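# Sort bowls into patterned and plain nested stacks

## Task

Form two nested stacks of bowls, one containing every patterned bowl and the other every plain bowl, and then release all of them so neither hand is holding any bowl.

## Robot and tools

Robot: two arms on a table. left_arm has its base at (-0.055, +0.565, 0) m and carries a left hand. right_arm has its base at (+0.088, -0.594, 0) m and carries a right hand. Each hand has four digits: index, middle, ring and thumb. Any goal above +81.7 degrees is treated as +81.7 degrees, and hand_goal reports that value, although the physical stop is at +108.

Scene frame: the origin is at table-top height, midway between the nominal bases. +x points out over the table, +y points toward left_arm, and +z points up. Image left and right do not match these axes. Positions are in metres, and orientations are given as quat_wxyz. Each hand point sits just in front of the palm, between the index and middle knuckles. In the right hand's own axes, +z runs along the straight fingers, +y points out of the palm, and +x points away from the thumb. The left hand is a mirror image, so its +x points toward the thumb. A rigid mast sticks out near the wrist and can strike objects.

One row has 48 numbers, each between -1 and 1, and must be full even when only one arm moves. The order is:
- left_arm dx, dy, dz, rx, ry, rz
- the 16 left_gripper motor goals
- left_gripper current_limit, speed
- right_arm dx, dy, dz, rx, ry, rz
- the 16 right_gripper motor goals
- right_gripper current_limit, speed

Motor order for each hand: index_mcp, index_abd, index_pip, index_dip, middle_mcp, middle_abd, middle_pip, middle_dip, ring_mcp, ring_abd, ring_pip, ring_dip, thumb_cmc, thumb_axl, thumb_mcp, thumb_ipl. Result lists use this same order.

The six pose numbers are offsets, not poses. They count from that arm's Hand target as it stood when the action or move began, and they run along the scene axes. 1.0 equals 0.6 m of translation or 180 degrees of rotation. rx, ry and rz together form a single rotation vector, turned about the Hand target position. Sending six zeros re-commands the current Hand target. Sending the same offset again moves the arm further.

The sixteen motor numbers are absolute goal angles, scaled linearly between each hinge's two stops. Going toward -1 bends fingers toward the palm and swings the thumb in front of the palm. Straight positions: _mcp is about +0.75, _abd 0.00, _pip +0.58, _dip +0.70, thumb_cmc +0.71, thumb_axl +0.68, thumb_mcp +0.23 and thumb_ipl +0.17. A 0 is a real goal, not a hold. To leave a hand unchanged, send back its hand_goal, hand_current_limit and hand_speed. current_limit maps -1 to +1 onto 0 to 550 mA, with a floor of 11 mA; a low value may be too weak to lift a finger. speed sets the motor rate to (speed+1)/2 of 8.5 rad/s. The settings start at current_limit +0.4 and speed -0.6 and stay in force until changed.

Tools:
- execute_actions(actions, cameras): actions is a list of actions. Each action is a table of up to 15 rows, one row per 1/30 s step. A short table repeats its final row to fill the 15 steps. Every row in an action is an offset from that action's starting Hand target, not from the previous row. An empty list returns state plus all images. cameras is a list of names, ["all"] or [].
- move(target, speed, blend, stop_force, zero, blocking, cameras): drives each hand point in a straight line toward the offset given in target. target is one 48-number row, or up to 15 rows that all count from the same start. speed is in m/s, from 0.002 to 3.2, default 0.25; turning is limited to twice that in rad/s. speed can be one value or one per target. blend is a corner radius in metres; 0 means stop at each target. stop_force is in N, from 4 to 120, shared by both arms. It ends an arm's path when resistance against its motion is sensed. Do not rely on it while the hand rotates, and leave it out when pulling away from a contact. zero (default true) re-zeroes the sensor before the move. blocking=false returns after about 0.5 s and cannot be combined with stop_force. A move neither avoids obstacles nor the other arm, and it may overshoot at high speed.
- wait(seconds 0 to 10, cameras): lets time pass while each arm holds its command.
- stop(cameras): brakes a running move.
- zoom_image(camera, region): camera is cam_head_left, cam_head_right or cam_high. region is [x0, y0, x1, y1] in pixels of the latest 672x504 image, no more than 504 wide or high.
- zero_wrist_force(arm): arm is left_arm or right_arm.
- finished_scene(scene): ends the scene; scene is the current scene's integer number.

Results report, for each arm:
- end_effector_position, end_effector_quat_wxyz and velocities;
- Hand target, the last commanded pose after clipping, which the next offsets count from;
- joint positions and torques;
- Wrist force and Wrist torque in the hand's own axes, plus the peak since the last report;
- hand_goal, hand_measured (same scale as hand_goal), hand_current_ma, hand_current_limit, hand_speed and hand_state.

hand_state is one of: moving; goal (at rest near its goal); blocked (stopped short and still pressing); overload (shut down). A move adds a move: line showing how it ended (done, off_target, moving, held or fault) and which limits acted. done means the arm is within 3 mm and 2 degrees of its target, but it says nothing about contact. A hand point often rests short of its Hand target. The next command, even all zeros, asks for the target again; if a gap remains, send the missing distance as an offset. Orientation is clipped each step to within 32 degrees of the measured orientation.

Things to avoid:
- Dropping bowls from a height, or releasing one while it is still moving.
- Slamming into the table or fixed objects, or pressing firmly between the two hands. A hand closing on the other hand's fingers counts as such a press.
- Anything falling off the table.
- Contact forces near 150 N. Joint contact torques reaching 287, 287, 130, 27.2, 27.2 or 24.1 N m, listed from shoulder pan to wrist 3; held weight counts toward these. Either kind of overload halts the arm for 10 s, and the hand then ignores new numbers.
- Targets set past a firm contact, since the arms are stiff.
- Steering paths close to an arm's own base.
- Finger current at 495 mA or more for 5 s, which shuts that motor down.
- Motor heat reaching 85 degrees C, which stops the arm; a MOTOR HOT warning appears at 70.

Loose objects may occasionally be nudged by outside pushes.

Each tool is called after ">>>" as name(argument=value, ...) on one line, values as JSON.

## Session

>>> execute_actions(actions=[])

>>> zoom_image(camera="cam_high", region=[250, 0, 450, 150])

Scene clock: 0.00 s.
left_arm: end_effector_position=(+0.4232, +0.7706, +0.3062) hand_goal=(+0.754, +0.000, +0.576, +0.696, +0.754, +0.000, +0.576, +0.696, +0.754, +0.000, +0.576, +0.696, +0.714, +0.678, +0.226, +0.168) hand_measured=(+0.754, +0.000, +0.576, +0.696, +0.754, +0.000, +0.576, +0.696, +0.754, +0.000, +0.576, +0.696, +0.714, +0.678, +0.226, +0.168) hand_current_ma=(+0, +0, +0, +0, +0, +0, +0, +0, +0, +0, +0, +0, +0, +0, +0, +0) hand_state=(goal, goal, goal, goal, goal, goal, goal, goal, goal, goal, goal, goal, goal, goal, goal, goal) hand_current_limit=0.40 hand_speed=-0.60 end_effector_quat_wxyz=(+0.188, -0.181, +0.915, +0.308) | right_arm: end_effector_position=(+0.3835, -0.1630, +0.2409) hand_goal=(+0.754, +0.000, +0.576, +0.696, +0.754, +0.000, +0.576, +0.696, +0.754, +0.000, +0.576, +0.696, +0.714, +0.678, +0.226, +0.168) hand_measured=(+0.754, +0.000, +0.576, +0.696, +0.754, +0.000, +0.576, +0.696, +0.754, +0.000, +0.576, +0.696, +0.714, +0.678, +0.226, +0.168) hand_current_ma=(+0, +0, +0, +0, +0, +0, +0, +0, +0, +0, +0, +0, +0, +0, +0, +0) hand_state=(goal, goal, goal, goal, goal, goal, goal, goal, goal, goal, goal, goal, goal, goal, goal, goal) hand_current_limit=0.40 hand_speed=-0.60 end_effector_quat_wxyz=(+0.121, +0.722, -0.674, +0.099)
Joint positions: left_arm=[-0.419 -1.405 2.027 0.986 0.833 0.775] | right_arm=[0.624 -1.189 1.731 1.232 1.813 0.576]
Joint velocities: within noise
Joint torques (N m): no reading
Motor temperatures (°C): left_arm=[26 29 25 37 26 37] | right_arm=[29 31 26 32 40 33]
Wrist force (N): no reading
Wrist torque (N m): no reading
Wrist force, peak (N): no reading
Hand target: left_arm +0.4232, +0.7706, +0.3062; +0.188, -0.181, +0.915, +0.308 | right_arm +0.3835, -0.1630, +0.2409; +0.121, +0.722, -0.674, +0.099

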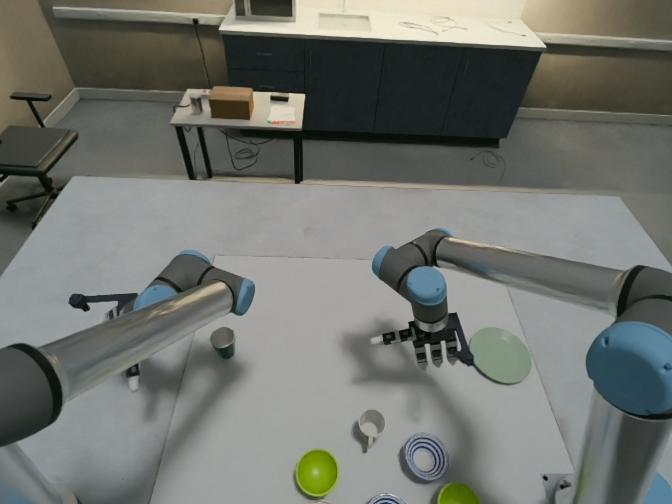

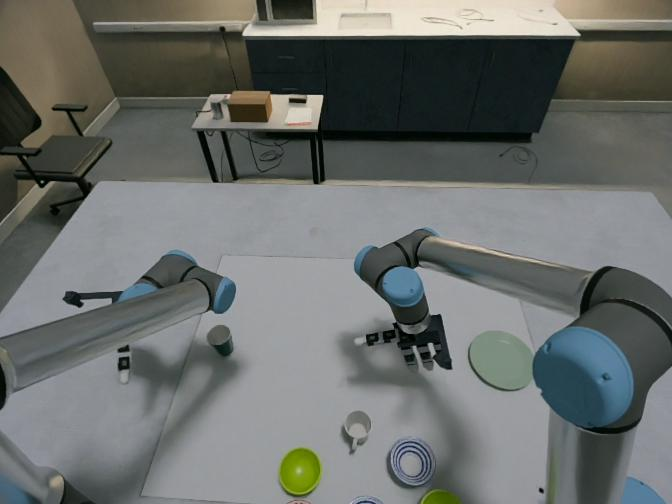

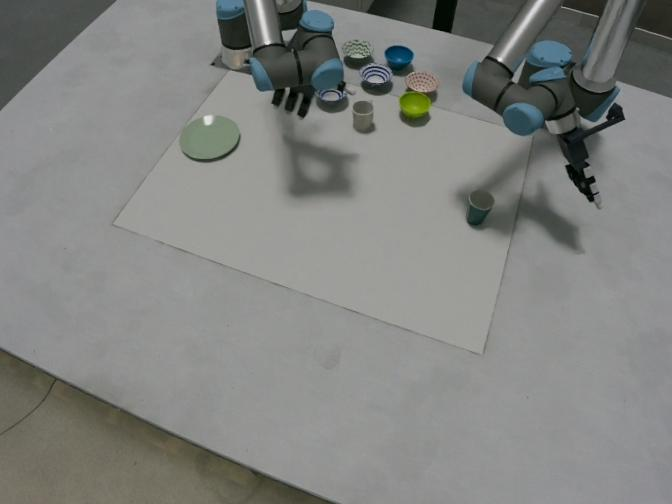

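Scaled by 2.520.

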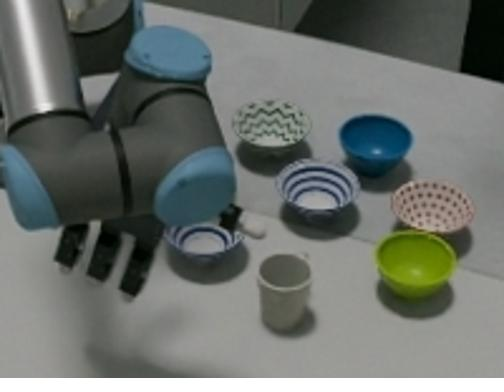

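>>> move(target=[[0,0,0,0,0,0,0.754,0,0.576,0.696,0.754,0,0.576,0.696,0.754,0,0.576,0.696,0.714,0.678,0.226,0.168,0.4,-0.6,-0.1392,0.2217,0.1985,0.15,-0.154,0.163,0.89,0.25,-0.518,0.768,0.89,0,-0.518,0.768,0.99,0,0.576,0.696,-0.57,0.678,0.36,-0.092,0.2,-0.7],[0,0,0,0,0,0,0.754,0,0.576,0.696,0.754,0,0.576,0.696,0.754,0,0.576,0.696,0.714,0.678,0.226,0.168,0.4,-0.6,-0.3192,0.5458,-0.1515,0.2998,-0.308,0.3259,0.89,0.25,-0.518,0.768,0.89,0,-0.518,0.768,0.99,0,0.576,0.696,-0.57,0.678,0.36,-0.092,0.2,-0.7]], speed=[0.5, 0.4], blend=[0.08, 0], cameras=["cam_high", "cam_head_left"])

>>> zoom_image(camera="cam_high", region=[280, 20, 460, 155])

>>> zoom_image(camera="cam_high", region=[290, 30, 410, 120])

Scene clock: 8.10 s.
left_arm: end_effector_position=(+0.4232, +0.7706, +0.3062) hand_goal=(+0.754, +0.000, +0.576, +0.696, +0.754, +0.000, +0.576, +0.696, +0.754, +0.000, +0.576, +0.696, +0.714, +0.678, +0.226, +0.168) hand_measured=(+0.756, +0.000, +0.576, +0.696, +0.756, +0.000, +0.576, +0.696, +0.756, +0.000, +0.576, +0.696, +0.716, +0.678, +0.226, +0.168) hand_current_ma=(+3, +0, +2, +0, +3, +0, +2, +0, +3, +0, +2, +0, +4, -2, -3, -1) hand_state=(goal, goal, goal, goal, goal, goal, goal, goal, goal, goal, goal, goal, goal, goal, goal, goal) hand_current_limit=0.40 hand_speed=-0.60 end_effector_quat_wxyz=(+0.188, -0.181, +0.915, +0.308) | right_arm: end_effector_position=(+0.1920, +0.1644, +0.1500) hand_goal=(+0.890, +0.250, -0.518, +0.768, +0.890, +0.000, -0.518, +0.768, +0.990, +0.000, +0.576, +0.696, -0.570, +0.678, +0.360, -0.092) hand_measured=(+0.882, +0.246, -0.516, +0.766, +0.882, +0.000, -0.516, +0.764, +0.980, +0.000, +0.576, +0.696, -0.568, +0.678, +0.354, -0.090) hand_current_ma=(-14, -4, +3, -3, -14, +0, +2, -4, -20, +0, +0, +0, +1, -1, -13, +1) hand_state=(goal, goal, goal, goal, goal, goal, goal, goal, goal, goal, goal, goal, goal, goal, goal, goal) hand_current_limit=0.20 hand_speed=-0.70 end_effector_quat_wxyz=(-0.554, +0.791, -0.212, +0.149)
Joint positions: left_arm=[-0.419 -1.405 2.027 0.986 0.833 0.775] | right_arm=[1.226 -1.347 2.009 -0.308 1.737 0.06]
Joint torques (N m): left_arm=[1.36 -46.06 -34.81 4.71 -2.05 0.19] | right_arm=[11.03 -45.77 -23.97 -3.61 -2.77 -1.43]
Wrist force (N): left_arm=[-0.3 0.0 -0.2] | right_arm=[-0.1 -1.2 0.1]
Wrist torque (N m): left_arm=[0.02 0.02 -0.02] | right_arm=[0.15 0.14 0.39]
Wrist force, peak (N): left_arm=[-0.6 -0.2 -0.6] | right_arm=[-0.4 -1.4 -2.3]
Hand target: left_arm +0.4232, +0.7706, +0.3062; +0.188, -0.181, +0.915, +0.308 | right_arm +0.1920, +0.1645, +0.1500; -0.554, +0.791, -0.212, +0.149
Off the commanded pose: left_arm 0.000 m, 0 deg | right_arm 0.000 m, 0 deg.
move: done
Images, in order (width x height): cam_head_left 672x504, cam_high 672x504.

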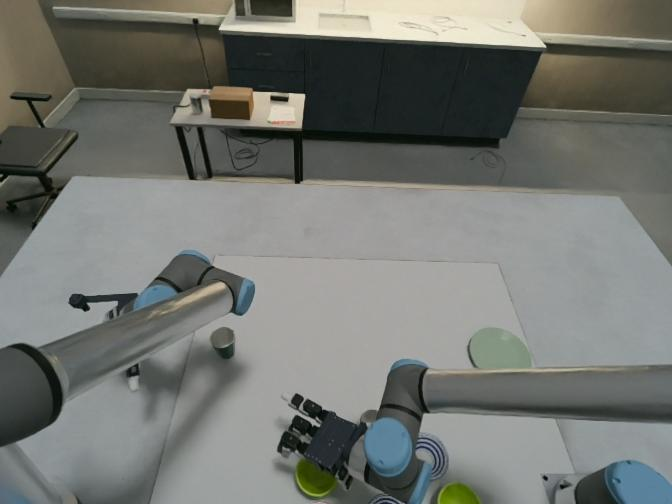

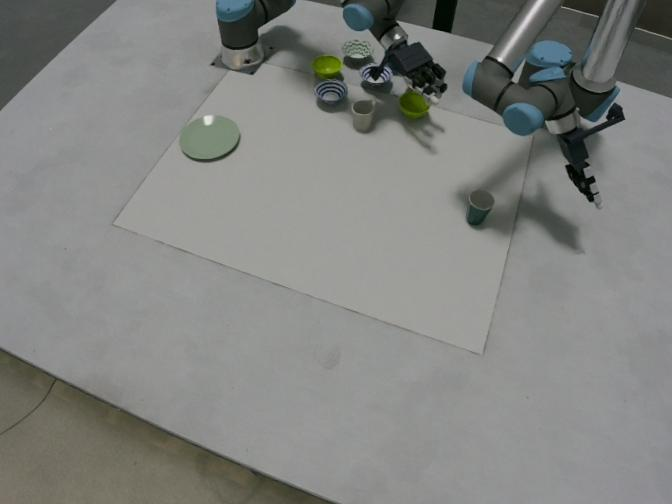

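Scaled by 2.800.

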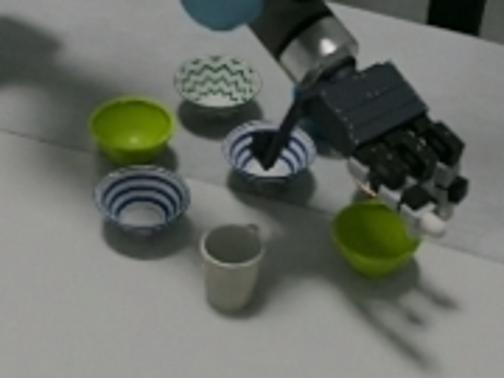

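Scaled by 4.200.

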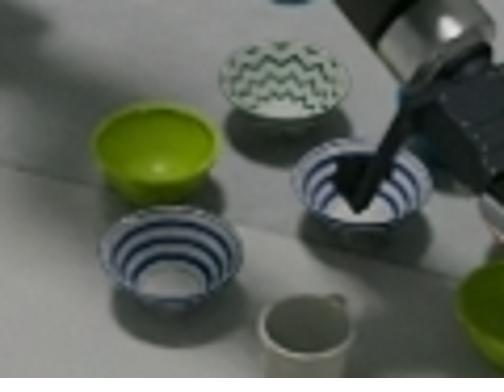

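>>> zoom_image(camera="cam_head_left", region=[260, 380, 400, 504])

>>> zoom_image(camera="cam_high", region=[380, 35, 460, 125])

Scaled by 3.600.

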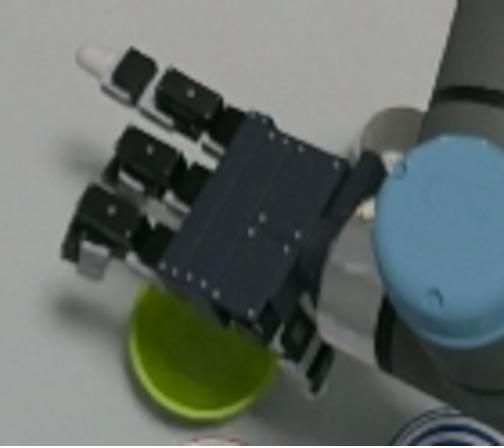

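Scaled by 5.600.

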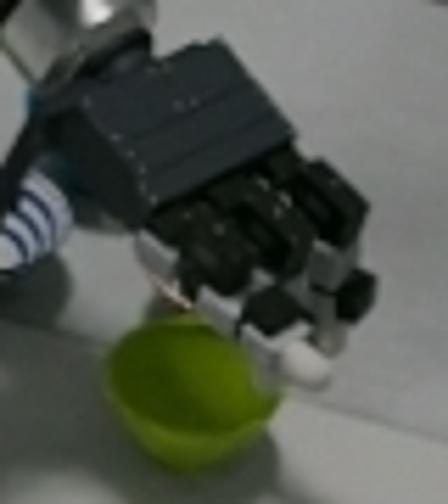

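>>> move(target=[0,0,0,0,0,0,0.754,0,0.576,0.696,0.754,0,0.576,0.696,0.754,0,0.576,0.696,0.714,0.678,0.226,0.168,0.4,-0.6,-0.0033,0.0067,-0.14,0,0,0,0.89,0.25,-0.518,0.768,0.89,0,-0.518,0.768,0.99,0,0.576,0.696,-0.57,0.678,0.36,-0.092,0.0,-0.88], speed=0.13, stop_force=5)

>>> move(target=[0,0,0,0,0,0,0.754,0,0.576,0.696,0.754,0,0.576,0.696,0.754,0,0.576,0.696,0.714,0.678,0.226,0.168,0.4,-0.6,0,0,0,0,0,0,0.54,0.25,-0.518,0.768,0.54,0,-0.518,0.768,0.99,0,0.576,0.696,-0.57,0.678,0.12,-0.092,0.0,-0.88])

>>> move(target=[[0,0,0,0,0,0,0.754,0,0.576,0.696,0.754,0,0.576,0.696,0.754,0,0.576,0.696,0.714,0.678,0.226,0.168,0.4,-0.6,0,0,0.14,0,0,0,0.54,0.25,-0.518,0.768,0.54,0,-0.518,0.768,0.99,0,0.576,0.696,-0.57,0.678,0.12,-0.092,0.0,-0.88],[0,0,0,0,0,0,0.754,0,0.576,0.696,0.754,0,0.576,0.696,0.754,0,0.576,0.696,0.714,0.678,0.226,0.168,0.4,-0.6,-0.4467,-0.2175,0.14,0,0,0.1667,0.54,0.25,-0.518,0.768,0.54,0,-0.518,0.768,0.99,0,0.576,0.696,-0.57,0.678,0.12,-0.092,0.0,-0.88]], speed=[0.13, 0.28], blend=[0.03, 0], cameras=["cam_high", "cam_head_left"])

>>> zoom_image(camera="cam_high", region=[340, 20, 480, 125])

Scene clock: 15.07 s.
left_arm: end_effector_position=(+0.4232, +0.7706, +0.3062) hand_goal=(+0.754, +0.000, +0.576, +0.696, +0.754, +0.000, +0.576, +0.696, +0.754, +0.000, +0.576, +0.696, +0.714, +0.678, +0.226, +0.168) hand_measured=(+0.756, +0.000, +0.576, +0.696, +0.756, +0.000, +0.576, +0.696, +0.756, +0.000, +0.576, +0.696, +0.716, +0.678, +0.226, +0.168) hand_current_ma=(+3, +0, +2, +0, +3, +0, +2, +0, +3, +0, +2, +0, +4, -2, -3, -1) hand_state=(goal, goal, goal, goal, goal, goal, goal, goal, goal, goal, goal, goal, goal, goal, goal, goal) hand_current_limit=0.40 hand_speed=-0.60 end_effector_quat_wxyz=(+0.188, -0.181, +0.915, +0.308) | right_arm: end_effector_position=(+0.1900, +0.1685, +0.0660) hand_goal=(+0.890, +0.250, -0.518, +0.768, +0.890, +0.000, -0.518, +0.768, +0.990, +0.000, +0.576, +0.696, -0.570, +0.678, +0.360, -0.092) hand_measured=(+0.882, +0.246, -0.516, +0.766, +0.882, +0.000, -0.516, +0.764, +0.980, +0.000, +0.576, +0.696, -0.568, +0.678, +0.354, -0.090) hand_current_ma=(-14, -4, +3, -3, -14, +0, +2, -4, -20, +0, +0, +0, +1, -1, -12, +1) hand_state=(goal, goal, goal, goal, goal, goal, goal, goal, goal, goal, goal, goal, goal, goal, goal, goal) hand_current_limit=0.00 hand_speed=-0.88 end_effector_quat_wxyz=(-0.554, +0.791, -0.212, +0.149)
Joint positions: left_arm=[-0.419 -1.405 2.027 0.986 0.833 0.775] | right_arm=[1.232 -1.238 2.056 -0.464 1.743 0.062]
Joint torques (N m): left_arm=[-0.61 -44.29 -33.76 4.82 -2.16 0.3] | right_arm=[11.37 -51.14 -18.7 -3.49 0.85 1.54]
Wrist force (N): left_arm=[-0.5 0.1 -0.2] | right_arm=[-0.3 -0.5 -0.3]
Wrist torque (N m): left_arm=[0.04 0.05 -0.05] | right_arm=[0.27 0.19 0.39]
Wrist force, peak (N): left_arm=[-0.7 0.6 0.3] | right_arm=[-0.3 -1.9 -0.2]
Hand target: left_arm +0.4232, +0.7706, +0.3062; +0.188, -0.181, +0.915, +0.308 | right_arm +0.1900, +0.1685, +0.0660; -0.554, +0.791, -0.212, +0.149
Off the commanded pose: left_arm 0.000 m, 0 deg | right_arm 0.000 m, 0 deg.
move: done

Scene clock: 16.03 s.
left_arm: end_effector_position=(+0.4232, +0.7706, +0.3062) hand_goal=(+0.754, +0.000, +0.576, +0.696, +0.754, +0.000, +0.576, +0.696, +0.754, +0.000, +0.576, +0.696, +0.714, +0.678, +0.226, +0.168) hand_measured=(+0.756, +0.000, +0.576, +0.696, +0.756, +0.000, +0.576, +0.696, +0.756, +0.000, +0.576, +0.696, +0.716, +0.678, +0.226, +0.168) hand_current_ma=(+3, +0, +2, +0, +3, +0, +2, +0, +3, +0, +2, +0, +4, -2, -3, -1) hand_state=(goal, goal, goal, goal, goal, goal, goal, goal, goal, goal, goal, goal, goal, goal, goal, goal) hand_current_limit=0.40 hand_speed=-0.60 end_effector_quat_wxyz=(+0.188, -0.181, +0.915, +0.308) | right_arm: end_effector_position=(+0.1900, +0.1685, +0.0660) hand_goal=(+0.540, +0.250, -0.518, +0.768, +0.540, +0.000, -0.518, +0.768, +0.990, +0.000, +0.576, +0.696, -0.570, +0.678, +0.120, -0.092) hand_measured=(+0.664, +0.246, -0.494, +0.772, +0.668, +0.000, -0.512, +0.766, +0.980, +0.000, +0.576, +0.696, -0.570, +0.678, +0.198, -0.084) hand_current_ma=(+275, -3, +54, +7, +275, +0, +8, -2, -20, +0, +0, +0, +0, -1, +275, +21) hand_state=(blocked, goal, blocked, goal, blocked, goal, goal, goal, goal, goal, goal, goal, goal, goal, blocked, goal) hand_current_limit=0.00 hand_speed=-0.88 end_effector_quat_wxyz=(-0.554, +0.791, -0.212, +0.149)
Joint positions: left_arm=[-0.419 -1.405 2.027 0.986 0.833 0.775] | right_arm=[1.232 -1.238 2.056 -0.464 1.743 0.062]
Joint torques (N m): left_arm=[0.89 -44.64 -33.32 4.67 -1.83 0.49] | right_arm=[10.36 -49.81 -20.01 -0.19 1.05 1.8]
Wrist force (N): left_arm=[-0.5 0.1 -0.5] | right_arm=[0.0 -5.9 -0.7]
Wrist torque (N m): left_arm=[0.06 0.05 -0.05] | right_arm=[0.36 0.19 0.40]
Wrist force, peak (N): left_arm=[-0.1 0.6 -0.5] | right_arm=[-0.1 -6.2 -0.6]
Hand target: left_arm +0.4232, +0.7706, +0.3062; +0.188, -0.181, +0.915, +0.308 | right_arm +0.1900, +0.1685, +0.0660; -0.554, +0.791, -0.212, +0.149
Off the commanded pose: left_arm 0.000 m, 0 deg | right_arm 0.000 m, 0 deg.
move: done

Scene clock: 18.43 s.
left_arm: end_effector_position=(+0.4232, +0.7706, +0.3062) hand_goal=(+0.754, +0.000, +0.576, +0.696, +0.754, +0.000, +0.576, +0.696, +0.754, +0.000, +0.576, +0.696, +0.714, +0.678, +0.226, +0.168) hand_measured=(+0.756, +0.000, +0.576, +0.696, +0.756, +0.000, +0.576, +0.696, +0.756, +0.000, +0.576, +0.696, +0.716, +0.678, +0.226, +0.168) hand_current_ma=(+3, +0, +2, +0, +3, +0, +2, +0, +3, +0, +2, +0, +4, -2, -3, -1) hand_state=(goal, goal, goal, goal, goal, goal, goal, goal, goal, goal, goal, goal, goal, goal, goal, goal) hand_current_limit=0.40 hand_speed=-0.60 end_effector_quat_wxyz=(+0.188, -0.181, +0.915, +0.308) | right_arm: end_effector_position=(-0.0778, +0.0381, +0.1499) hand_goal=(+0.540, +0.250, -0.518, +0.768, +0.540, +0.000, -0.518, +0.768, +0.990, +0.000, +0.576, +0.696, -0.570, +0.678, +0.120, -0.092) hand_measured=(+0.644, +0.246, -0.484, +0.778, +0.636, +0.000, -0.494, +0.778, +0.980, +0.000, +0.576, +0.696, -0.566, +0.676, +0.198, -0.070) hand_current_ma=(+275, -3, +86, +16, +275, +0, +56, +17, -20, +0, +0, +0, +5, -2, +275, +73) hand_state=(blocked, goal, blocked, goal, blocked, goal, blocked, goal, goal, goal, goal, goal, goal, goal, blocked, blocked) hand_current_limit=0.00 hand_speed=-0.88 end_effector_quat_wxyz=(-0.574, +0.819, +0.000, +0.001)
Joint positions: left_arm=[-0.419 -1.405 2.027 0.986 0.833 0.775] | right_arm=[1.501 -1.537 2.233 -0.346 1.504 -0.025]
Joint torques (N m): left_arm=[0.43 -44.59 -33.84 4.96 -1.94 0.09] | right_arm=[8.8 -54.98 -23.78 1.75 -2.99 -1.52]
Wrist force (N): left_arm=[-0.1 0.0 -0.4] | right_arm=[0.0 -0.9 0.0]
Wrist torque (N m): left_arm=[0.04 0.01 -0.02] | right_arm=[0.17 0.10 0.41]
Wrist force, peak (N): left_arm=[0.1 0.8 -0.7] | right_arm=[0.1 -6.0 -0.8]
Hand target: left_arm +0.4232, +0.7706, +0.3062; +0.188, -0.181, +0.915, +0.308 | right_arm -0.0780, +0.0380, +0.1500; -0.574, +0.819, +0.000, +0.001
Off the commanded pose: left_arm 0.000 m, 0 deg | right_arm 0.000 m, 0 deg.
move: done
Images, in order (width x height): cam_head_left 672x504, cam_high 672x504.

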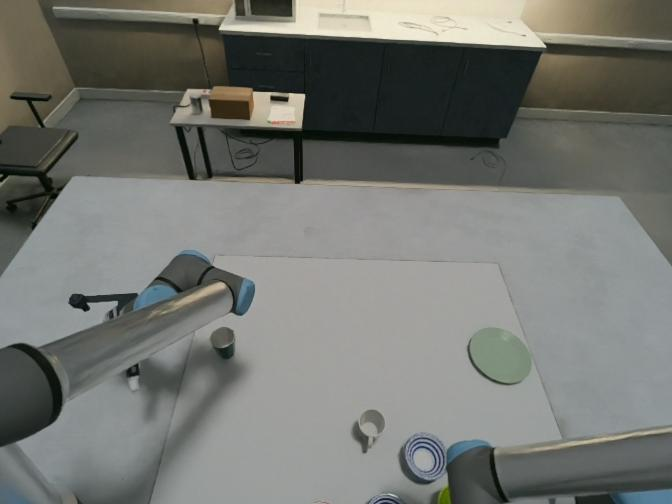

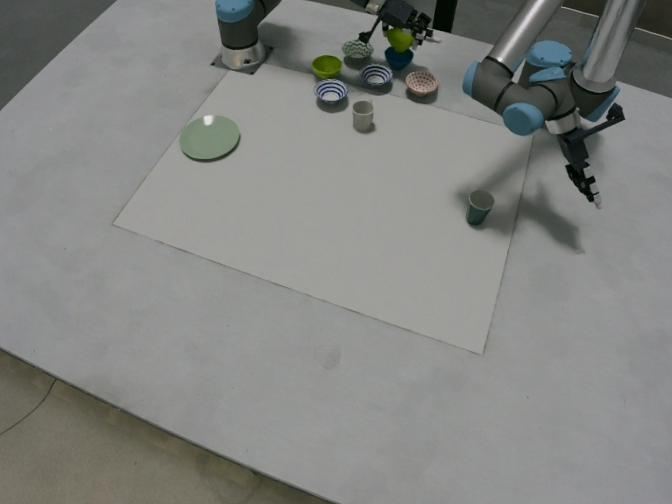

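Scaled by 3.600.

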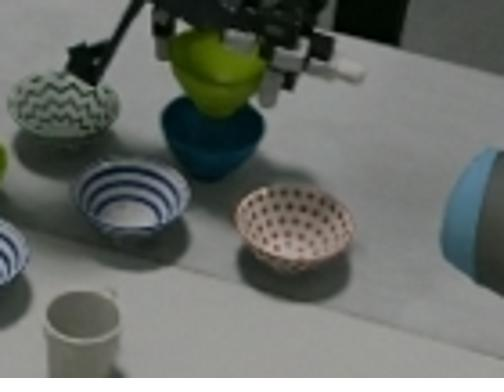

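>>> move(target=[0,0,0,0,0,0,0.754,0,0.576,0.696,0.754,0,0.576,0.696,0.754,0,0.576,0.696,0.714,0.678,0.226,0.168,0.4,-0.6,0,0.007,-0.1167,0,0,0,0.54,0.25,-0.518,0.768,0.54,0,-0.518,0.768,0.99,0,0.576,0.696,-0.57,0.678,0.12,-0.092,0.0,-0.88], speed=0.08, stop_force=4, cameras=["cam_high"])

>>> zoom_image(camera="cam_high", region=[340, 20, 480, 125])

Scene clock: 20.93 s.
left_arm: end_effector_position=(+0.4232, +0.7706, +0.3062) hand_goal=(+0.754, +0.000, +0.576, +0.696, +0.754, +0.000, +0.576, +0.696, +0.754, +0.000, +0.576, +0.696, +0.714, +0.678, +0.226, +0.168) hand_measured=(+0.756, +0.000, +0.576, +0.696, +0.756, +0.000, +0.576, +0.696, +0.756, +0.000, +0.576, +0.696, +0.716, +0.678, +0.226, +0.168) hand_current_ma=(+3, +0, +2, +0, +3, +0, +2, +0, +3, +0, +2, +0, +4, -2, -3, -1) hand_state=(goal, goal, goal, goal, goal, goal, goal, goal, goal, goal, goal, goal, goal, goal, goal, goal) hand_current_limit=0.40 hand_speed=-0.60 end_effector_quat_wxyz=(+0.188, -0.181, +0.915, +0.308) | right_arm: end_effector_position=(-0.0779, +0.0408, +0.0948) hand_goal=(+0.540, +0.250, -0.518, +0.768, +0.540, +0.000, -0.518, +0.768, +0.990, +0.000, +0.576, +0.696, -0.570, +0.678, +0.120, -0.092) hand_measured=(+0.614, +0.252, -0.484, +0.778, +0.624, -0.006, -0.490, +0.784, +0.980, +0.000, +0.576, +0.696, -0.562, +0.676, +0.210, -0.066) hand_current_ma=(+254, +1, +83, +16, +275, -7, +64, +31, -21, +0, +0, +0, +15, -4, +275, +84) hand_state=(blocked, goal, blocked, goal, blocked, goal, blocked, goal, goal, goal, goal, goal, goal, goal, blocked, blocked) hand_current_limit=0.00 hand_speed=-0.88 end_effector_quat_wxyz=(-0.573, +0.819, +0.000, +0.001)
Joint positions: left_arm=[-0.419 -1.405 2.027 0.986 0.833 0.775] | right_arm=[1.502 -1.453 2.272 -0.469 1.505 -0.025]
Joint torques (N m): left_arm=[-0.8 -42.41 -33.31 4.74 -1.77 0.01] | right_arm=[-2.99 -57.93 -44.85 1.71 -1.58 -1.38]
Wrist force (N): left_arm=[0.0 0.1 -0.3] | right_arm=[0.0 -0.3 -0.8]
Wrist torque (N m): left_arm=[0.04 -0.01 0.00] | right_arm=[0.30 0.11 0.40]
Wrist force, peak (N): left_arm=[-0.5 0.2 -0.7] | right_arm=[1.6 -7.7 -3.8]
Hand target: left_arm +0.4232, +0.7706, +0.3062; +0.188, -0.181, +0.915, +0.308 | right_arm -0.0779, +0.0408, +0.0948; -0.573, +0.819, +0.000, +0.001 (not the last commanded pose)
Off the commanded pose: left_arm 0.000 m, 0 deg | right_arm 0.015 m, 0 deg.
move: contact (right_arm)
Images, in order (width x height): cam_high 672x504.

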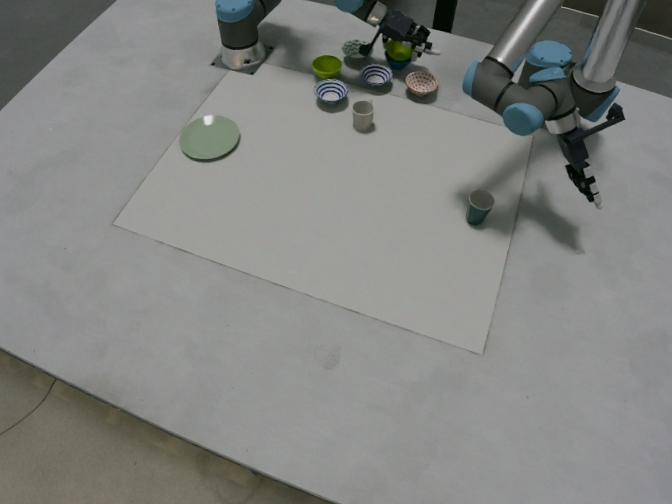

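Scaled by 3.600.

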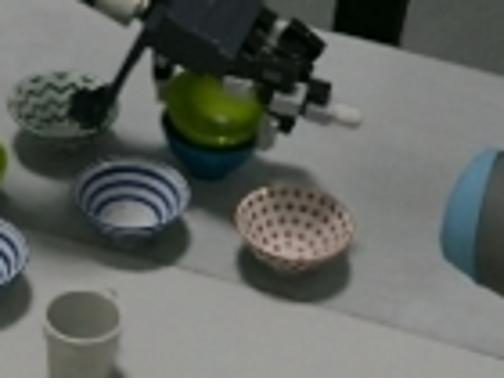

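>>> move(target=[0,0,0,0,0,0,0.754,0,0.576,0.696,0.754,0,0.576,0.696,0.754,0,0.576,0.696,0.714,0.678,0.226,0.168,0.4,-0.6,0,0,0,0,0,0,0.89,0.25,-0.518,0.768,0.89,0,-0.518,0.768,0.99,0,0.576,0.696,-0.57,0.678,0.36,-0.092,0.0,-0.88], speed=0.1)

>>> move(target=[[0,0,0,0,0,0,0.754,0,0.576,0.696,0.754,0,0.576,0.696,0.754,0,0.576,0.696,0.714,0.678,0.226,0.168,0.4,-0.6,0,0,0.1253,0,0,0,0.986,0.25,-0.518,0.624,0.986,0,-0.518,0.624,0.99,0,0.576,0.696,-0.57,0.678,0.574,-0.276,0.0,-0.8],[0,0,0,0,0,0,0.754,0,0.576,0.696,0.754,0,0.576,0.696,0.754,0,0.576,0.696,0.714,0.678,0.226,0.168,0.4,-0.6,0.2015,0.2237,0.092,0,0,0.0833,0.986,0.25,-0.518,0.624,0.986,0,-0.518,0.624,0.99,0,0.576,0.696,-0.57,0.678,0.574,-0.276,0.0,-0.8]], speed=[0.15, 0.3], blend=[0.02, 0], cameras=["cam_high"])

>>> zoom_image(camera="cam_high", region=[340, 20, 480, 125])

Scene clock: 22.73 s.
left_arm: end_effector_position=(+0.4232, +0.7706, +0.3062) hand_goal=(+0.754, +0.000, +0.576, +0.696, +0.754, +0.000, +0.576, +0.696, +0.754, +0.000, +0.576, +0.696, +0.714, +0.678, +0.226, +0.168) hand_measured=(+0.756, +0.000, +0.576, +0.696, +0.756, +0.000, +0.576, +0.696, +0.756, +0.000, +0.576, +0.696, +0.716, +0.678, +0.226, +0.168) hand_current_ma=(+3, +0, +2, +0, +3, +0, +2, +0, +3, +0, +2, +0, +4, -2, -3, -1) hand_state=(goal, goal, goal, goal, goal, goal, goal, goal, goal, goal, goal, goal, goal, goal, goal, goal) hand_current_limit=0.40 hand_speed=-0.60 end_effector_quat_wxyz=(+0.188, -0.181, +0.915, +0.308) | right_arm: end_effector_position=(-0.0779, +0.0408, +0.0948) hand_goal=(+0.890, +0.250, -0.518, +0.768, +0.890, +0.000, -0.518, +0.768, +0.990, +0.000, +0.576, +0.696, -0.570, +0.678, +0.360, -0.092) hand_measured=(+0.870, +0.252, -0.516, +0.770, +0.870, -0.004, -0.516, +0.772, +0.980, +0.000, +0.576, +0.696, -0.568, +0.676, +0.354, -0.090) hand_current_ma=(-48, +1, +3, +3, -49, -4, +2, +4, -21, +0, +0, +0, +3, -3, -12, +3) hand_state=(blocked, goal, goal, goal, blocked, goal, goal, goal, goal, goal, goal, goal, goal, goal, goal, goal) hand_current_limit=0.00 hand_speed=-0.88 end_effector_quat_wxyz=(-0.573, +0.819, +0.000, +0.001)
Joint positions: left_arm=[-0.419 -1.405 2.027 0.986 0.833 0.775] | right_arm=[1.502 -1.453 2.272 -0.469 1.505 -0.025]
Joint torques (N m): left_arm=[1.08 -45.43 -34.63 4.35 -1.86 0] | right_arm=[-2.79 -56.83 -42.23 1.77 -1.63 -1.31]
Wrist force (N): left_arm=[0.2 -0.4 -0.6] | right_arm=[-0.4 -0.9 -0.9]
Wrist torque (N m): left_arm=[0.00 -0.05 0.03] | right_arm=[0.27 0.15 0.38]
Wrist force, peak (N): left_arm=[0.3 0.4 -0.7] | right_arm=[0.1 -1.0 -1.1]
Hand target: left_arm +0.4232, +0.7706, +0.3062; +0.188, -0.181, +0.915, +0.308 | right_arm -0.0779, +0.0408, +0.0948; -0.573, +0.819, +0.000, +0.001
Off the commanded pose: left_arm 0.000 m, 0 deg | right_arm 0.000 m, 0 deg.
move: done

Scene clock: 24.63 s.
left_arm: end_effector_position=(+0.4232, +0.7706, +0.3062) hand_goal=(+0.754, +0.000, +0.576, +0.696, +0.754, +0.000, +0.576, +0.696, +0.754, +0.000, +0.576, +0.696, +0.714, +0.678, +0.226, +0.168) hand_measured=(+0.756, +0.000, +0.576, +0.696, +0.756, +0.000, +0.576, +0.696, +0.756, +0.000, +0.576, +0.696, +0.716, +0.678, +0.226, +0.168) hand_current_ma=(+3, +0, +2, +0, +3, +0, +2, +0, +3, +0, +2, +0, +4, -2, -3, -1) hand_state=(goal, goal, goal, goal, goal, goal, goal, goal, goal, goal, goal, goal, goal, goal, goal, goal) hand_current_limit=0.40 hand_speed=-0.60 end_effector_quat_wxyz=(+0.188, -0.181, +0.915, +0.308) | right_arm: end_effector_position=(+0.0429, +0.1749, +0.1500) hand_goal=(+0.986, +0.250, -0.518, +0.624, +0.986, +0.000, -0.518, +0.624, +0.990, +0.000, +0.576, +0.696, -0.570, +0.678, +0.574, -0.276) hand_measured=(+0.968, +0.252, -0.516, +0.626, +0.966, -0.004, -0.516, +0.628, +0.978, +0.000, +0.576, +0.696, -0.568, +0.676, +0.568, -0.274) hand_current_ma=(-43, +1, +2, +3, -44, -3, +1, +4, -22, +0, +0, +0, +2, -3, -14, +3) hand_state=(goal, goal, goal, goal, goal, goal, goal, goal, goal, goal, goal, goal, goal, goal, goal, goal) hand_current_limit=0.00 hand_speed=-0.80 end_effector_quat_wxyz=(-0.569, +0.812, +0.107, -0.074) end_effector_velocity=(+0.002, +0.001, +0.000) end_effector_angular_velocity=(+0.000, +0.000, +0.002)
Joint positions: left_arm=[-0.419 -1.405 2.027 0.986 0.833 0.775] | right_arm=[1.219 -1.322 1.983 -0.241 0.998 -0.239]
Joint velocities: left_arm=[within noise] | right_arm=[-0.002 0.002 -0.004 0.003 -0.005 -0.002]
Joint torques (N m): left_arm=[0.66 -45.29 -34.56 4.87 -1.88 0.03] | right_arm=[-8.37 -50.54 -49.53 2.63 -3.35 -1.61]
Wrist force (N): left_arm=[0.1 0.3 -0.2] | right_arm=[-0.1 -1.1 -0.2]
Wrist torque (N m): left_arm=[0.06 -0.03 0.00] | right_arm=[0.25 0.13 0.42]
Wrist force, peak (N): left_arm=[-0.3 0.2 -0.8] | right_arm=[-1.1 -1.3 -2.5]
Hand target: left_arm +0.4232, +0.7706, +0.3062; +0.188, -0.181, +0.915, +0.308 | right_arm +0.0430, +0.1751, +0.1500; -0.569, +0.812, +0.107, -0.074
Off the commanded pose: left_arm 0.000 m, 0 deg | right_arm 0.000 m, 0 deg.
move: done
Images, in order (width x height): cam_high 672x504.

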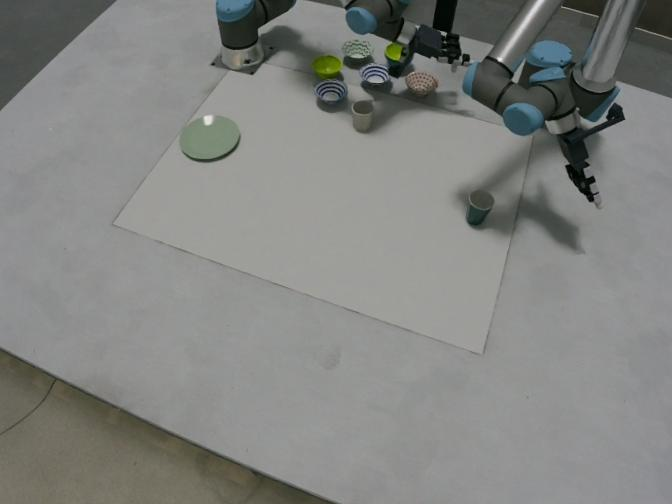

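Scaled by 3.600.

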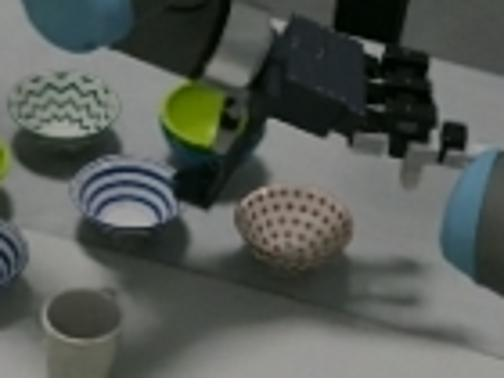

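>>> move(target=[0,0,0,0,0,0,0.754,0,0.576,0.696,0.754,0,0.576,0.696,0.754,0,0.576,0.696,0.714,0.678,0.226,0.168,0.4,-0.6,0,0,-0.14,0,0,0,0.986,0.25,-0.518,0.624,0.986,0,-0.518,0.624,0.99,0,0.576,0.696,-0.57,0.678,0.574,-0.276,0,-0.8], speed=0.13, stop_force=5)

>>> execute_actions(actions=[], cameras=["cam_high"])

>>> zoom_image(camera="cam_high", region=[280, 10, 460, 145])

Scene clock: 27.50 s.
left_arm: end_effector_position=(+0.4232, +0.7706, +0.3062) hand_goal=(+0.754, +0.000, +0.576, +0.696, +0.754, +0.000, +0.576, +0.696, +0.754, +0.000, +0.576, +0.696, +0.714, +0.678, +0.226, +0.168) hand_measured=(+0.756, +0.000, +0.576, +0.696, +0.756, +0.000, +0.576, +0.696, +0.756, +0.000, +0.576, +0.696, +0.716, +0.678, +0.226, +0.168) hand_current_ma=(+3, +0, +2, +0, +3, +0, +2, +0, +3, +0, +2, +0, +4, -2, -3, -1) hand_state=(goal, goal, goal, goal, goal, goal, goal, goal, goal, goal, goal, goal, goal, goal, goal, goal) hand_current_limit=0.40 hand_speed=-0.60 end_effector_quat_wxyz=(+0.188, -0.181, +0.915, +0.308) | right_arm: end_effector_position=(+0.0430, +0.1751, +0.0660) hand_goal=(+0.986, +0.250, -0.518, +0.624, +0.986, +0.000, -0.518, +0.624, +0.990, +0.000, +0.576, +0.696, -0.570, +0.678, +0.574, -0.276) hand_measured=(+0.968, +0.252, -0.516, +0.626, +0.966, -0.002, -0.516, +0.628, +0.978, +0.000, +0.576, +0.696, -0.568, +0.676, +0.568, -0.274) hand_current_ma=(-43, +1, +2, +3, -43, -3, +1, +4, -22, +0, -1, +0, +2, -3, -13, +3) hand_state=(goal, goal, goal, goal, goal, goal, goal, goal, goal, goal, goal, goal, goal, goal, goal, goal) hand_current_limit=0.00 hand_speed=-0.80 end_effector_quat_wxyz=(-0.569, +0.812, +0.107, -0.074)
Joint positions: left_arm=[-0.419 -1.405 2.027 0.986 0.833 0.775] | right_arm=[1.218 -1.22 2.036 -0.396 0.997 -0.239]
Joint torques (N m): left_arm=[0.18 -46.2 -33.93 5.08 -1.89 -0.08] | right_arm=[11.12 -51.18 -18.27 -2.66 0.48 1.76]
Wrist force (N): left_arm=[0.0 0.2 -0.7] | right_arm=[-0.3 -0.5 0.1]
Wrist torque (N m): left_arm=[0.08 -0.02 -0.01] | right_arm=[0.26 0.16 0.44]
Wrist force, peak (N): left_arm=[-0.2 0.8 -0.4] | right_arm=[0.1 -2.2 -0.4]
Hand target: left_arm +0.4232, +0.7706, +0.3062; +0.188, -0.181, +0.915, +0.308 | right_arm +0.0430, +0.1751, +0.0660; -0.569, +0.812, +0.107, -0.074
Off the commanded pose: left_arm 0.000 m, 0 deg | right_arm 0.000 m, 0 deg.
move: done

Scene clock: 27.50 s.
left_arm: end_effector_position=(+0.4232, +0.7706, +0.3062) hand_goal=(+0.754, +0.000, +0.576, +0.696, +0.754, +0.000, +0.576, +0.696, +0.754, +0.000, +0.576, +0.696, +0.714, +0.678, +0.226, +0.168) hand_measured=(+0.756, +0.000, +0.576, +0.696, +0.756, +0.000, +0.576, +0.696, +0.756, +0.000, +0.576, +0.696, +0.716, +0.678, +0.226, +0.168) hand_current_ma=(+3, +0, +2, +0, +3, +0, +2, +0, +3, +0, +2, +0, +4, -2, -3, -1) hand_state=(goal, goal, goal, goal, goal, goal, goal, goal, goal, goal, goal, goal, goal, goal, goal, goal) hand_current_limit=0.40 hand_speed=-0.60 end_effector_quat_wxyz=(+0.188, -0.181, +0.915, +0.308) | right_arm: end_effector_position=(+0.0430, +0.1751, +0.0660) hand_goal=(+0.986, +0.250, -0.518, +0.624, +0.986, +0.000, -0.518, +0.624, +0.990, +0.000, +0.576, +0.696, -0.570, +0.678, +0.574, -0.276) hand_measured=(+0.968, +0.252, -0.516, +0.626, +0.966, -0.002, -0.516, +0.628, +0.978, +0.000, +0.576, +0.696, -0.568, +0.676, +0.568, -0.274) hand_current_ma=(-43, +1, +2, +3, -43, -3, +1, +4, -22, +0, -1, +0, +2, -3, -13, +3) hand_state=(goal, goal, goal, goal, goal, goal, goal, goal, goal, goal, goal, goal, goal, goal, goal, goal) hand_current_limit=0.00 hand_speed=-0.80 end_effector_quat_wxyz=(-0.569, +0.812, +0.107, -0.074)
Joint positions: left_arm=[-0.419 -1.405 2.027 0.986 0.833 0.775] | right_arm=[1.218 -1.22 2.036 -0.396 0.997 -0.239]
Joint velocities: within noise
Joint torques (N m): left_arm=[0.18 -46.2 -33.93 5.08 -1.89 -0.08] | right_arm=[11.12 -51.18 -18.27 -2.66 0.48 1.76]
Motor temperatures (°C): left_arm=[26 29 25 37 26 37] | right_arm=[29 31 26 32 40 33]
Wrist force (N): left_arm=[0.0 0.2 -0.7] | right_arm=[-0.3 -0.5 0.1]
Wrist torque (N m): left_arm=[0.08 -0.02 -0.01] | right_arm=[0.26 0.16 0.44]
Wrist force, peak (N): left_arm=[0.0 0.2 -0.7] | right_arm=[-0.3 -0.5 0.1]
Hand target: left_arm +0.4232, +0.7706, +0.3062; +0.188, -0.181, +0.915, +0.308 | right_arm +0.0430, +0.1751, +0.0660; -0.569, +0.812, +0.107, -0.074
Off the commanded pose: left_arm 0.000 m, 0 deg | right_arm 0.000 m, 0 deg.
Images, in order (width x height): cam_high 672x504.

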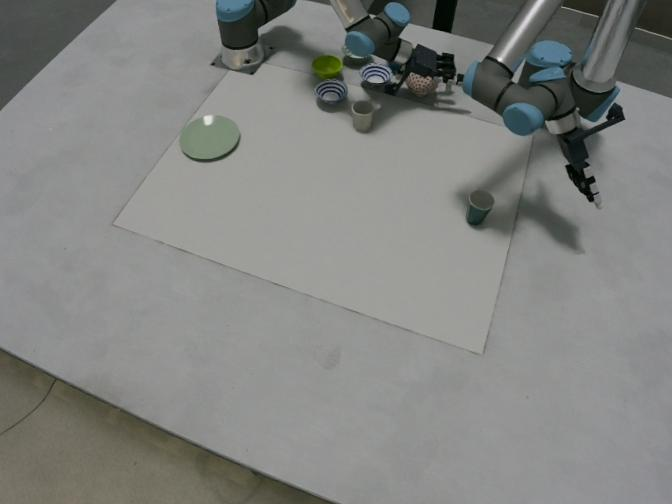

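Scaled by 2.800.

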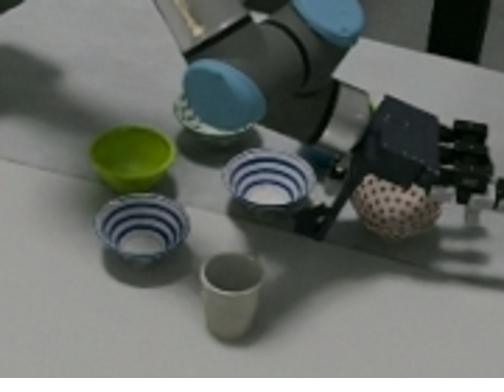

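>>> move(target=[0,0,0,0,0,0,0.754,0,0.576,0.696,0.754,0,0.576,0.696,0.754,0,0.576,0.696,0.714,0.678,0.226,0.168,0.4,-0.6,0,0,0,0,0,0,0.575,0.25,-0.518,0.624,0.575,0,-0.518,0.624,0.99,0,0.576,0.696,-0.57,0.678,0.25,-0.276,0,-0.88])

>>> move(target=[[0,0,0,0,0,0,0.754,0,0.576,0.696,0.754,0,0.576,0.696,0.754,0,0.576,0.696,0.714,0.678,0.226,0.168,0.4,-0.6,0,0,0.157,0,0,0,0.575,0.25,-0.518,0.624,0.575,0,-0.518,0.624,0.99,0,0.576,0.696,-0.57,0.678,0.25,-0.276,0,-0.88],[0,0,0,0,0,0,0.754,0,0.576,0.696,0.754,0,0.576,0.696,0.754,0,0.576,0.696,0.714,0.678,0.226,0.168,0.4,-0.6,0.025,-0.298,0.157,0,0,0,0.575,0.25,-0.518,0.624,0.575,0,-0.518,0.624,0.99,0,0.576,0.696,-0.57,0.678,0.25,-0.276,0,-0.88]], speed=[0.13,0.28], blend=[0.03,0], cameras=["cam_high","cam_head_left"])

>>> zoom_image(camera="cam_high", region=[280, 10, 460, 145])

Scene clock: 29.13 s.
left_arm: end_effector_position=(+0.4232, +0.7706, +0.3062) hand_goal=(+0.754, +0.000, +0.576, +0.696, +0.754, +0.000, +0.576, +0.696, +0.754, +0.000, +0.576, +0.696, +0.714, +0.678, +0.226, +0.168) hand_measured=(+0.756, +0.000, +0.576, +0.696, +0.756, +0.000, +0.576, +0.696, +0.756, +0.000, +0.576, +0.696, +0.716, +0.678, +0.226, +0.168) hand_current_ma=(+3, +0, +2, +0, +3, +0, +2, +0, +3, +0, +2, +0, +4, -2, -3, -1) hand_state=(goal, goal, goal, goal, goal, goal, goal, goal, goal, goal, goal, goal, goal, goal, goal, goal) hand_current_limit=0.40 hand_speed=-0.60 end_effector_quat_wxyz=(+0.188, -0.181, +0.915, +0.308) | right_arm: end_effector_position=(+0.0430, +0.1751, +0.0660) hand_goal=(+0.576, +0.250, -0.518, +0.624, +0.576, +0.000, -0.518, +0.624, +0.990, +0.000, +0.576, +0.696, -0.570, +0.678, +0.250, -0.276) hand_measured=(+0.682, +0.252, -0.488, +0.632, +0.680, -0.002, -0.496, +0.634, +0.978, +0.000, +0.576, +0.696, -0.566, +0.676, +0.372, -0.256) hand_current_ma=(+274, +1, +70, +15, +275, -3, +49, +17, -22, +0, -1, +0, +4, -3, +275, +61) hand_state=(blocked, goal, blocked, goal, blocked, goal, blocked, goal, goal, goal, goal, goal, goal, goal, blocked, goal) hand_current_limit=0.00 hand_speed=-0.88 end_effector_quat_wxyz=(-0.569, +0.812, +0.107, -0.074)
Joint positions: left_arm=[-0.419 -1.405 2.027 0.986 0.833 0.775] | right_arm=[1.218 -1.22 2.036 -0.396 0.997 -0.239]
Joint torques (N m): left_arm=[1.01 -44.51 -34.23 5 -1.97 0.4] | right_arm=[10.57 -50.73 -20.48 -1.75 0.48 1.66]
Wrist force (N): left_arm=[0.0 0.2 -0.5] | right_arm=[0.1 -3.9 -0.4]
Wrist torque (N m): left_arm=[0.07 -0.02 0.00] | right_arm=[0.14 0.10 0.49]
Wrist force, peak (N): left_arm=[-0.1 0.1 -0.9] | right_arm=[0.1 -3.9 -0.9]
Hand target: left_arm +0.4232, +0.7706, +0.3062; +0.188, -0.181, +0.915, +0.308 | right_arm +0.0430, +0.1751, +0.0660; -0.569, +0.812, +0.107, -0.074
Off the commanded pose: left_arm 0.000 m, 0 deg | right_arm 0.000 m, 0 deg.
move: done

Scene clock: 31.30 s.
left_arm: end_effector_position=(+0.4232, +0.7706, +0.3062) hand_goal=(+0.754, +0.000, +0.576, +0.696, +0.754, +0.000, +0.576, +0.696, +0.754, +0.000, +0.576, +0.696, +0.714, +0.678, +0.226, +0.168) hand_measured=(+0.756, +0.000, +0.576, +0.696, +0.756, +0.000, +0.576, +0.696, +0.756, +0.000, +0.576, +0.696, +0.716, +0.678, +0.226, +0.168) hand_current_ma=(+3, +0, +2, +0, +3, +0, +2, +0, +3, +0, +2, +0, +4, -2, -3, -1) hand_state=(goal, goal, goal, goal, goal, goal, goal, goal, goal, goal, goal, goal, goal, goal, goal, goal) hand_current_limit=0.40 hand_speed=-0.60 end_effector_quat_wxyz=(+0.188, -0.181, +0.915, +0.308) | right_arm: end_effector_position=(+0.0579, -0.0036, +0.1601) hand_goal=(+0.576, +0.250, -0.518, +0.624, +0.576, +0.000, -0.518, +0.624, +0.990, +0.000, +0.576, +0.696, -0.570, +0.678, +0.250, -0.276) hand_measured=(+0.658, +0.250, -0.482, +0.636, +0.650, -0.002, -0.486, +0.642, +0.978, +0.000, +0.576, +0.696, -0.560, +0.676, +0.376, -0.242) hand_current_ma=(+275, +0, +93, +24, +255, -3, +80, +38, -22, +0, -1, +0, +16, -2, +275, +123) hand_state=(blocked, goal, blocked, goal, blocked, goal, blocked, goal, goal, goal, goal, goal, goal, goal, blocked, blocked) hand_current_limit=0.00 hand_speed=-0.88 end_effector_quat_wxyz=(-0.569, +0.812, +0.107, -0.074)
Joint positions: left_arm=[-0.419 -1.405 2.027 0.986 0.833 0.775] | right_arm=[1.018 -1.606 2.294 -0.198 0.817 -0.351]
Joint torques (N m): left_arm=[0.64 -45.88 -33.76 4.67 -1.79 0.15] | right_arm=[-6.07 -45.54 -24.02 3.14 -4.33 -1.77]
Wrist force (N): left_arm=[0.4 0.5 -0.7] | right_arm=[0.4 1.1 0.7]
Wrist torque (N m): left_arm=[0.12 -0.08 0.03] | right_arm=[0.26 0.02 0.46]
Wrist force, peak (N): left_arm=[-0.4 0.7 -0.6] | right_arm=[0.0 -3.8 -0.4]
Hand target: left_arm +0.4232, +0.7706, +0.3062; +0.188, -0.181, +0.915, +0.308 | right_arm +0.0580, -0.0037, +0.1602; -0.569, +0.812, +0.107, -0.074
Off the commanded pose: left_arm 0.000 m, 0 deg | right_arm 0.000 m, 0 deg.
move: done
Images, in order (width x height): cam_head_left 672x504, cam_high 672x504.

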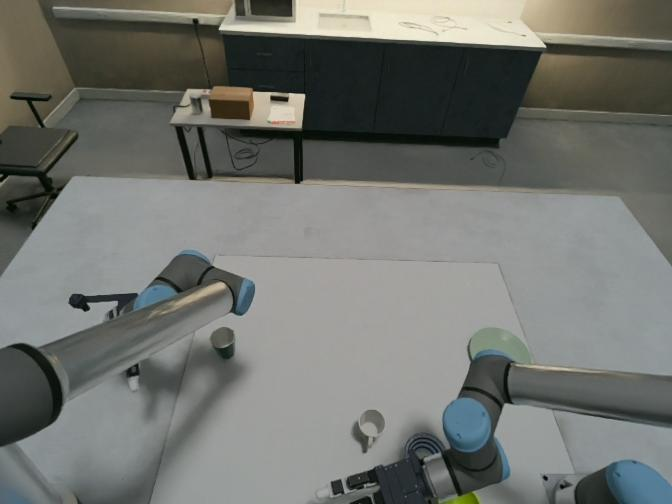

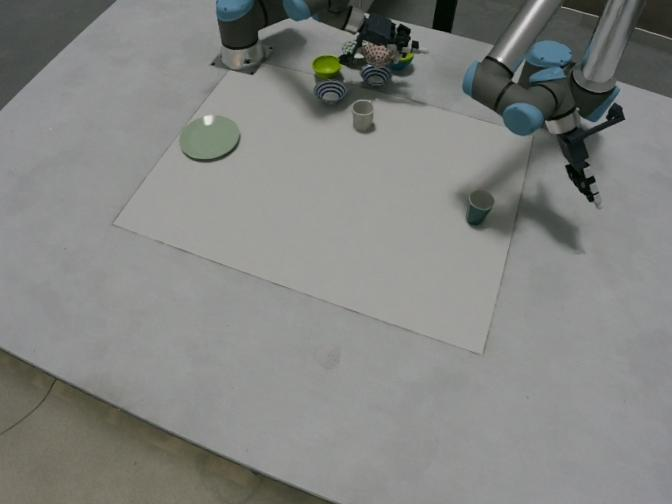

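Scaled by 2.800.

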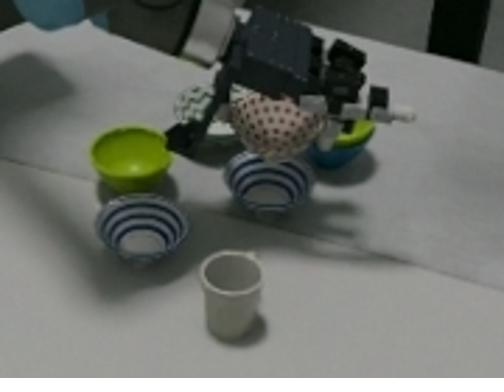

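>>> zoom_image(camera="cam_high", region=[345, 30, 415, 95])

Scaled by 7.200.

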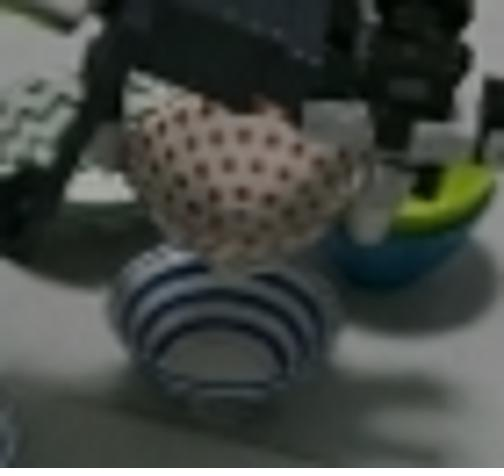

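>>> move(target=[0,0,0,0,0,0,0.754,0,0.576,0.696,0.754,0,0.576,0.696,0.754,0,0.576,0.696,0.714,0.678,0.226,0.168,0.4,-0.6,0,-0.002,-0.142,0,0,0,0.575,0.25,-0.518,0.624,0.575,0,-0.518,0.624,0.99,0,0.576,0.696,-0.57,0.678,0.25,-0.276,0,-0.88], speed=0.08, stop_force=4, cameras=["cam_high"])

>>> zoom_image(camera="cam_high", region=[345, 30, 415, 95])

Scene clock: 34.17 s.
left_arm: end_effector_position=(+0.4232, +0.7706, +0.3062) hand_goal=(+0.754, +0.000, +0.576, +0.696, +0.754, +0.000, +0.576, +0.696, +0.754, +0.000, +0.576, +0.696, +0.714, +0.678, +0.226, +0.168) hand_measured=(+0.756, +0.000, +0.576, +0.696, +0.756, +0.000, +0.576, +0.696, +0.756, +0.000, +0.576, +0.696, +0.716, +0.678, +0.226, +0.168) hand_current_ma=(+3, +0, +2, +0, +3, +0, +2, +0, +3, +0, +2, +0, +4, -2, -3, -1) hand_state=(goal, goal, goal, goal, goal, goal, goal, goal, goal, goal, goal, goal, goal, goal, goal, goal) hand_current_limit=0.40 hand_speed=-0.60 end_effector_quat_wxyz=(+0.188, -0.181, +0.915, +0.308) | right_arm: end_effector_position=(+0.0579, -0.0054, +0.0819) hand_goal=(+0.576, +0.250, -0.518, +0.624, +0.576, +0.000, -0.518, +0.624, +0.990, +0.000, +0.576, +0.696, -0.570, +0.678, +0.250, -0.276) hand_measured=(+0.640, +0.250, -0.480, +0.638, +0.638, -0.006, -0.484, +0.642, +0.978, +0.000, +0.576, +0.696, -0.558, +0.676, +0.392, -0.242) hand_current_ma=(+208, +0, +96, +25, +200, -6, +82, +39, -22, +0, -1, +0, +21, -2, +275, +126) hand_state=(blocked, goal, blocked, goal, blocked, goal, blocked, goal, goal, goal, goal, goal, goal, goal, blocked, blocked) hand_current_limit=0.00 hand_speed=-0.88 end_effector_quat_wxyz=(-0.568, +0.812, +0.107, -0.074)
Joint positions: left_arm=[-0.419 -1.405 2.027 0.986 0.833 0.775] | right_arm=[1.015 -1.485 2.361 -0.385 0.815 -0.353]
Joint torques (N m): left_arm=[-1.36 -45.12 -34.2 4.32 -2.2 0.18] | right_arm=[-0.52 -53.73 -42.37 1.64 -2.92 -0.36]
Wrist force (N): left_arm=[0.0 0.3 -0.1] | right_arm=[0.1 0.8 0.2]
Wrist torque (N m): left_arm=[0.05 -0.01 0.00] | right_arm=[0.26 0.08 0.42]
Wrist force, peak (N): left_arm=[-0.4 0.6 -0.6] | right_arm=[0.0 -4.0 -1.2]
Hand target: left_arm +0.4232, +0.7706, +0.3062; +0.188, -0.181, +0.915, +0.308 | right_arm +0.0579, -0.0054, +0.0819; -0.568, +0.812, +0.107, -0.074 (not the last commanded pose)
Off the commanded pose: left_arm 0.000 m, 0 deg | right_arm 0.007 m, 0 deg.
move: contact (right_arm)
Images, in order (width x height): cam_high 672x504.

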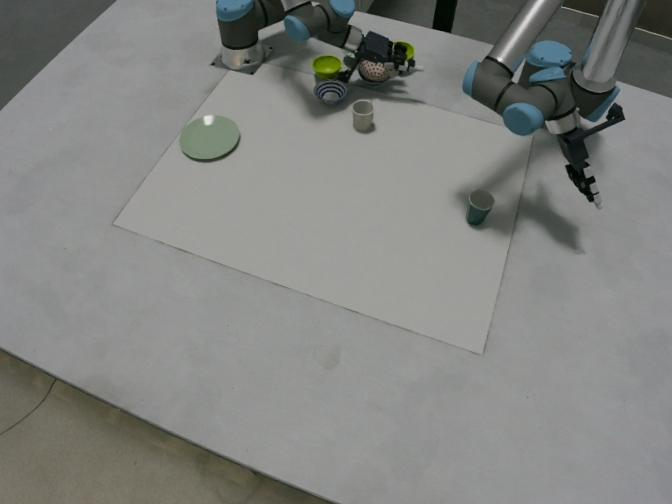

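Scaled by 7.200.

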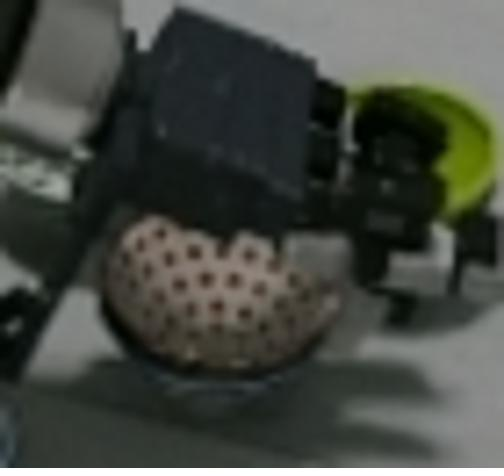

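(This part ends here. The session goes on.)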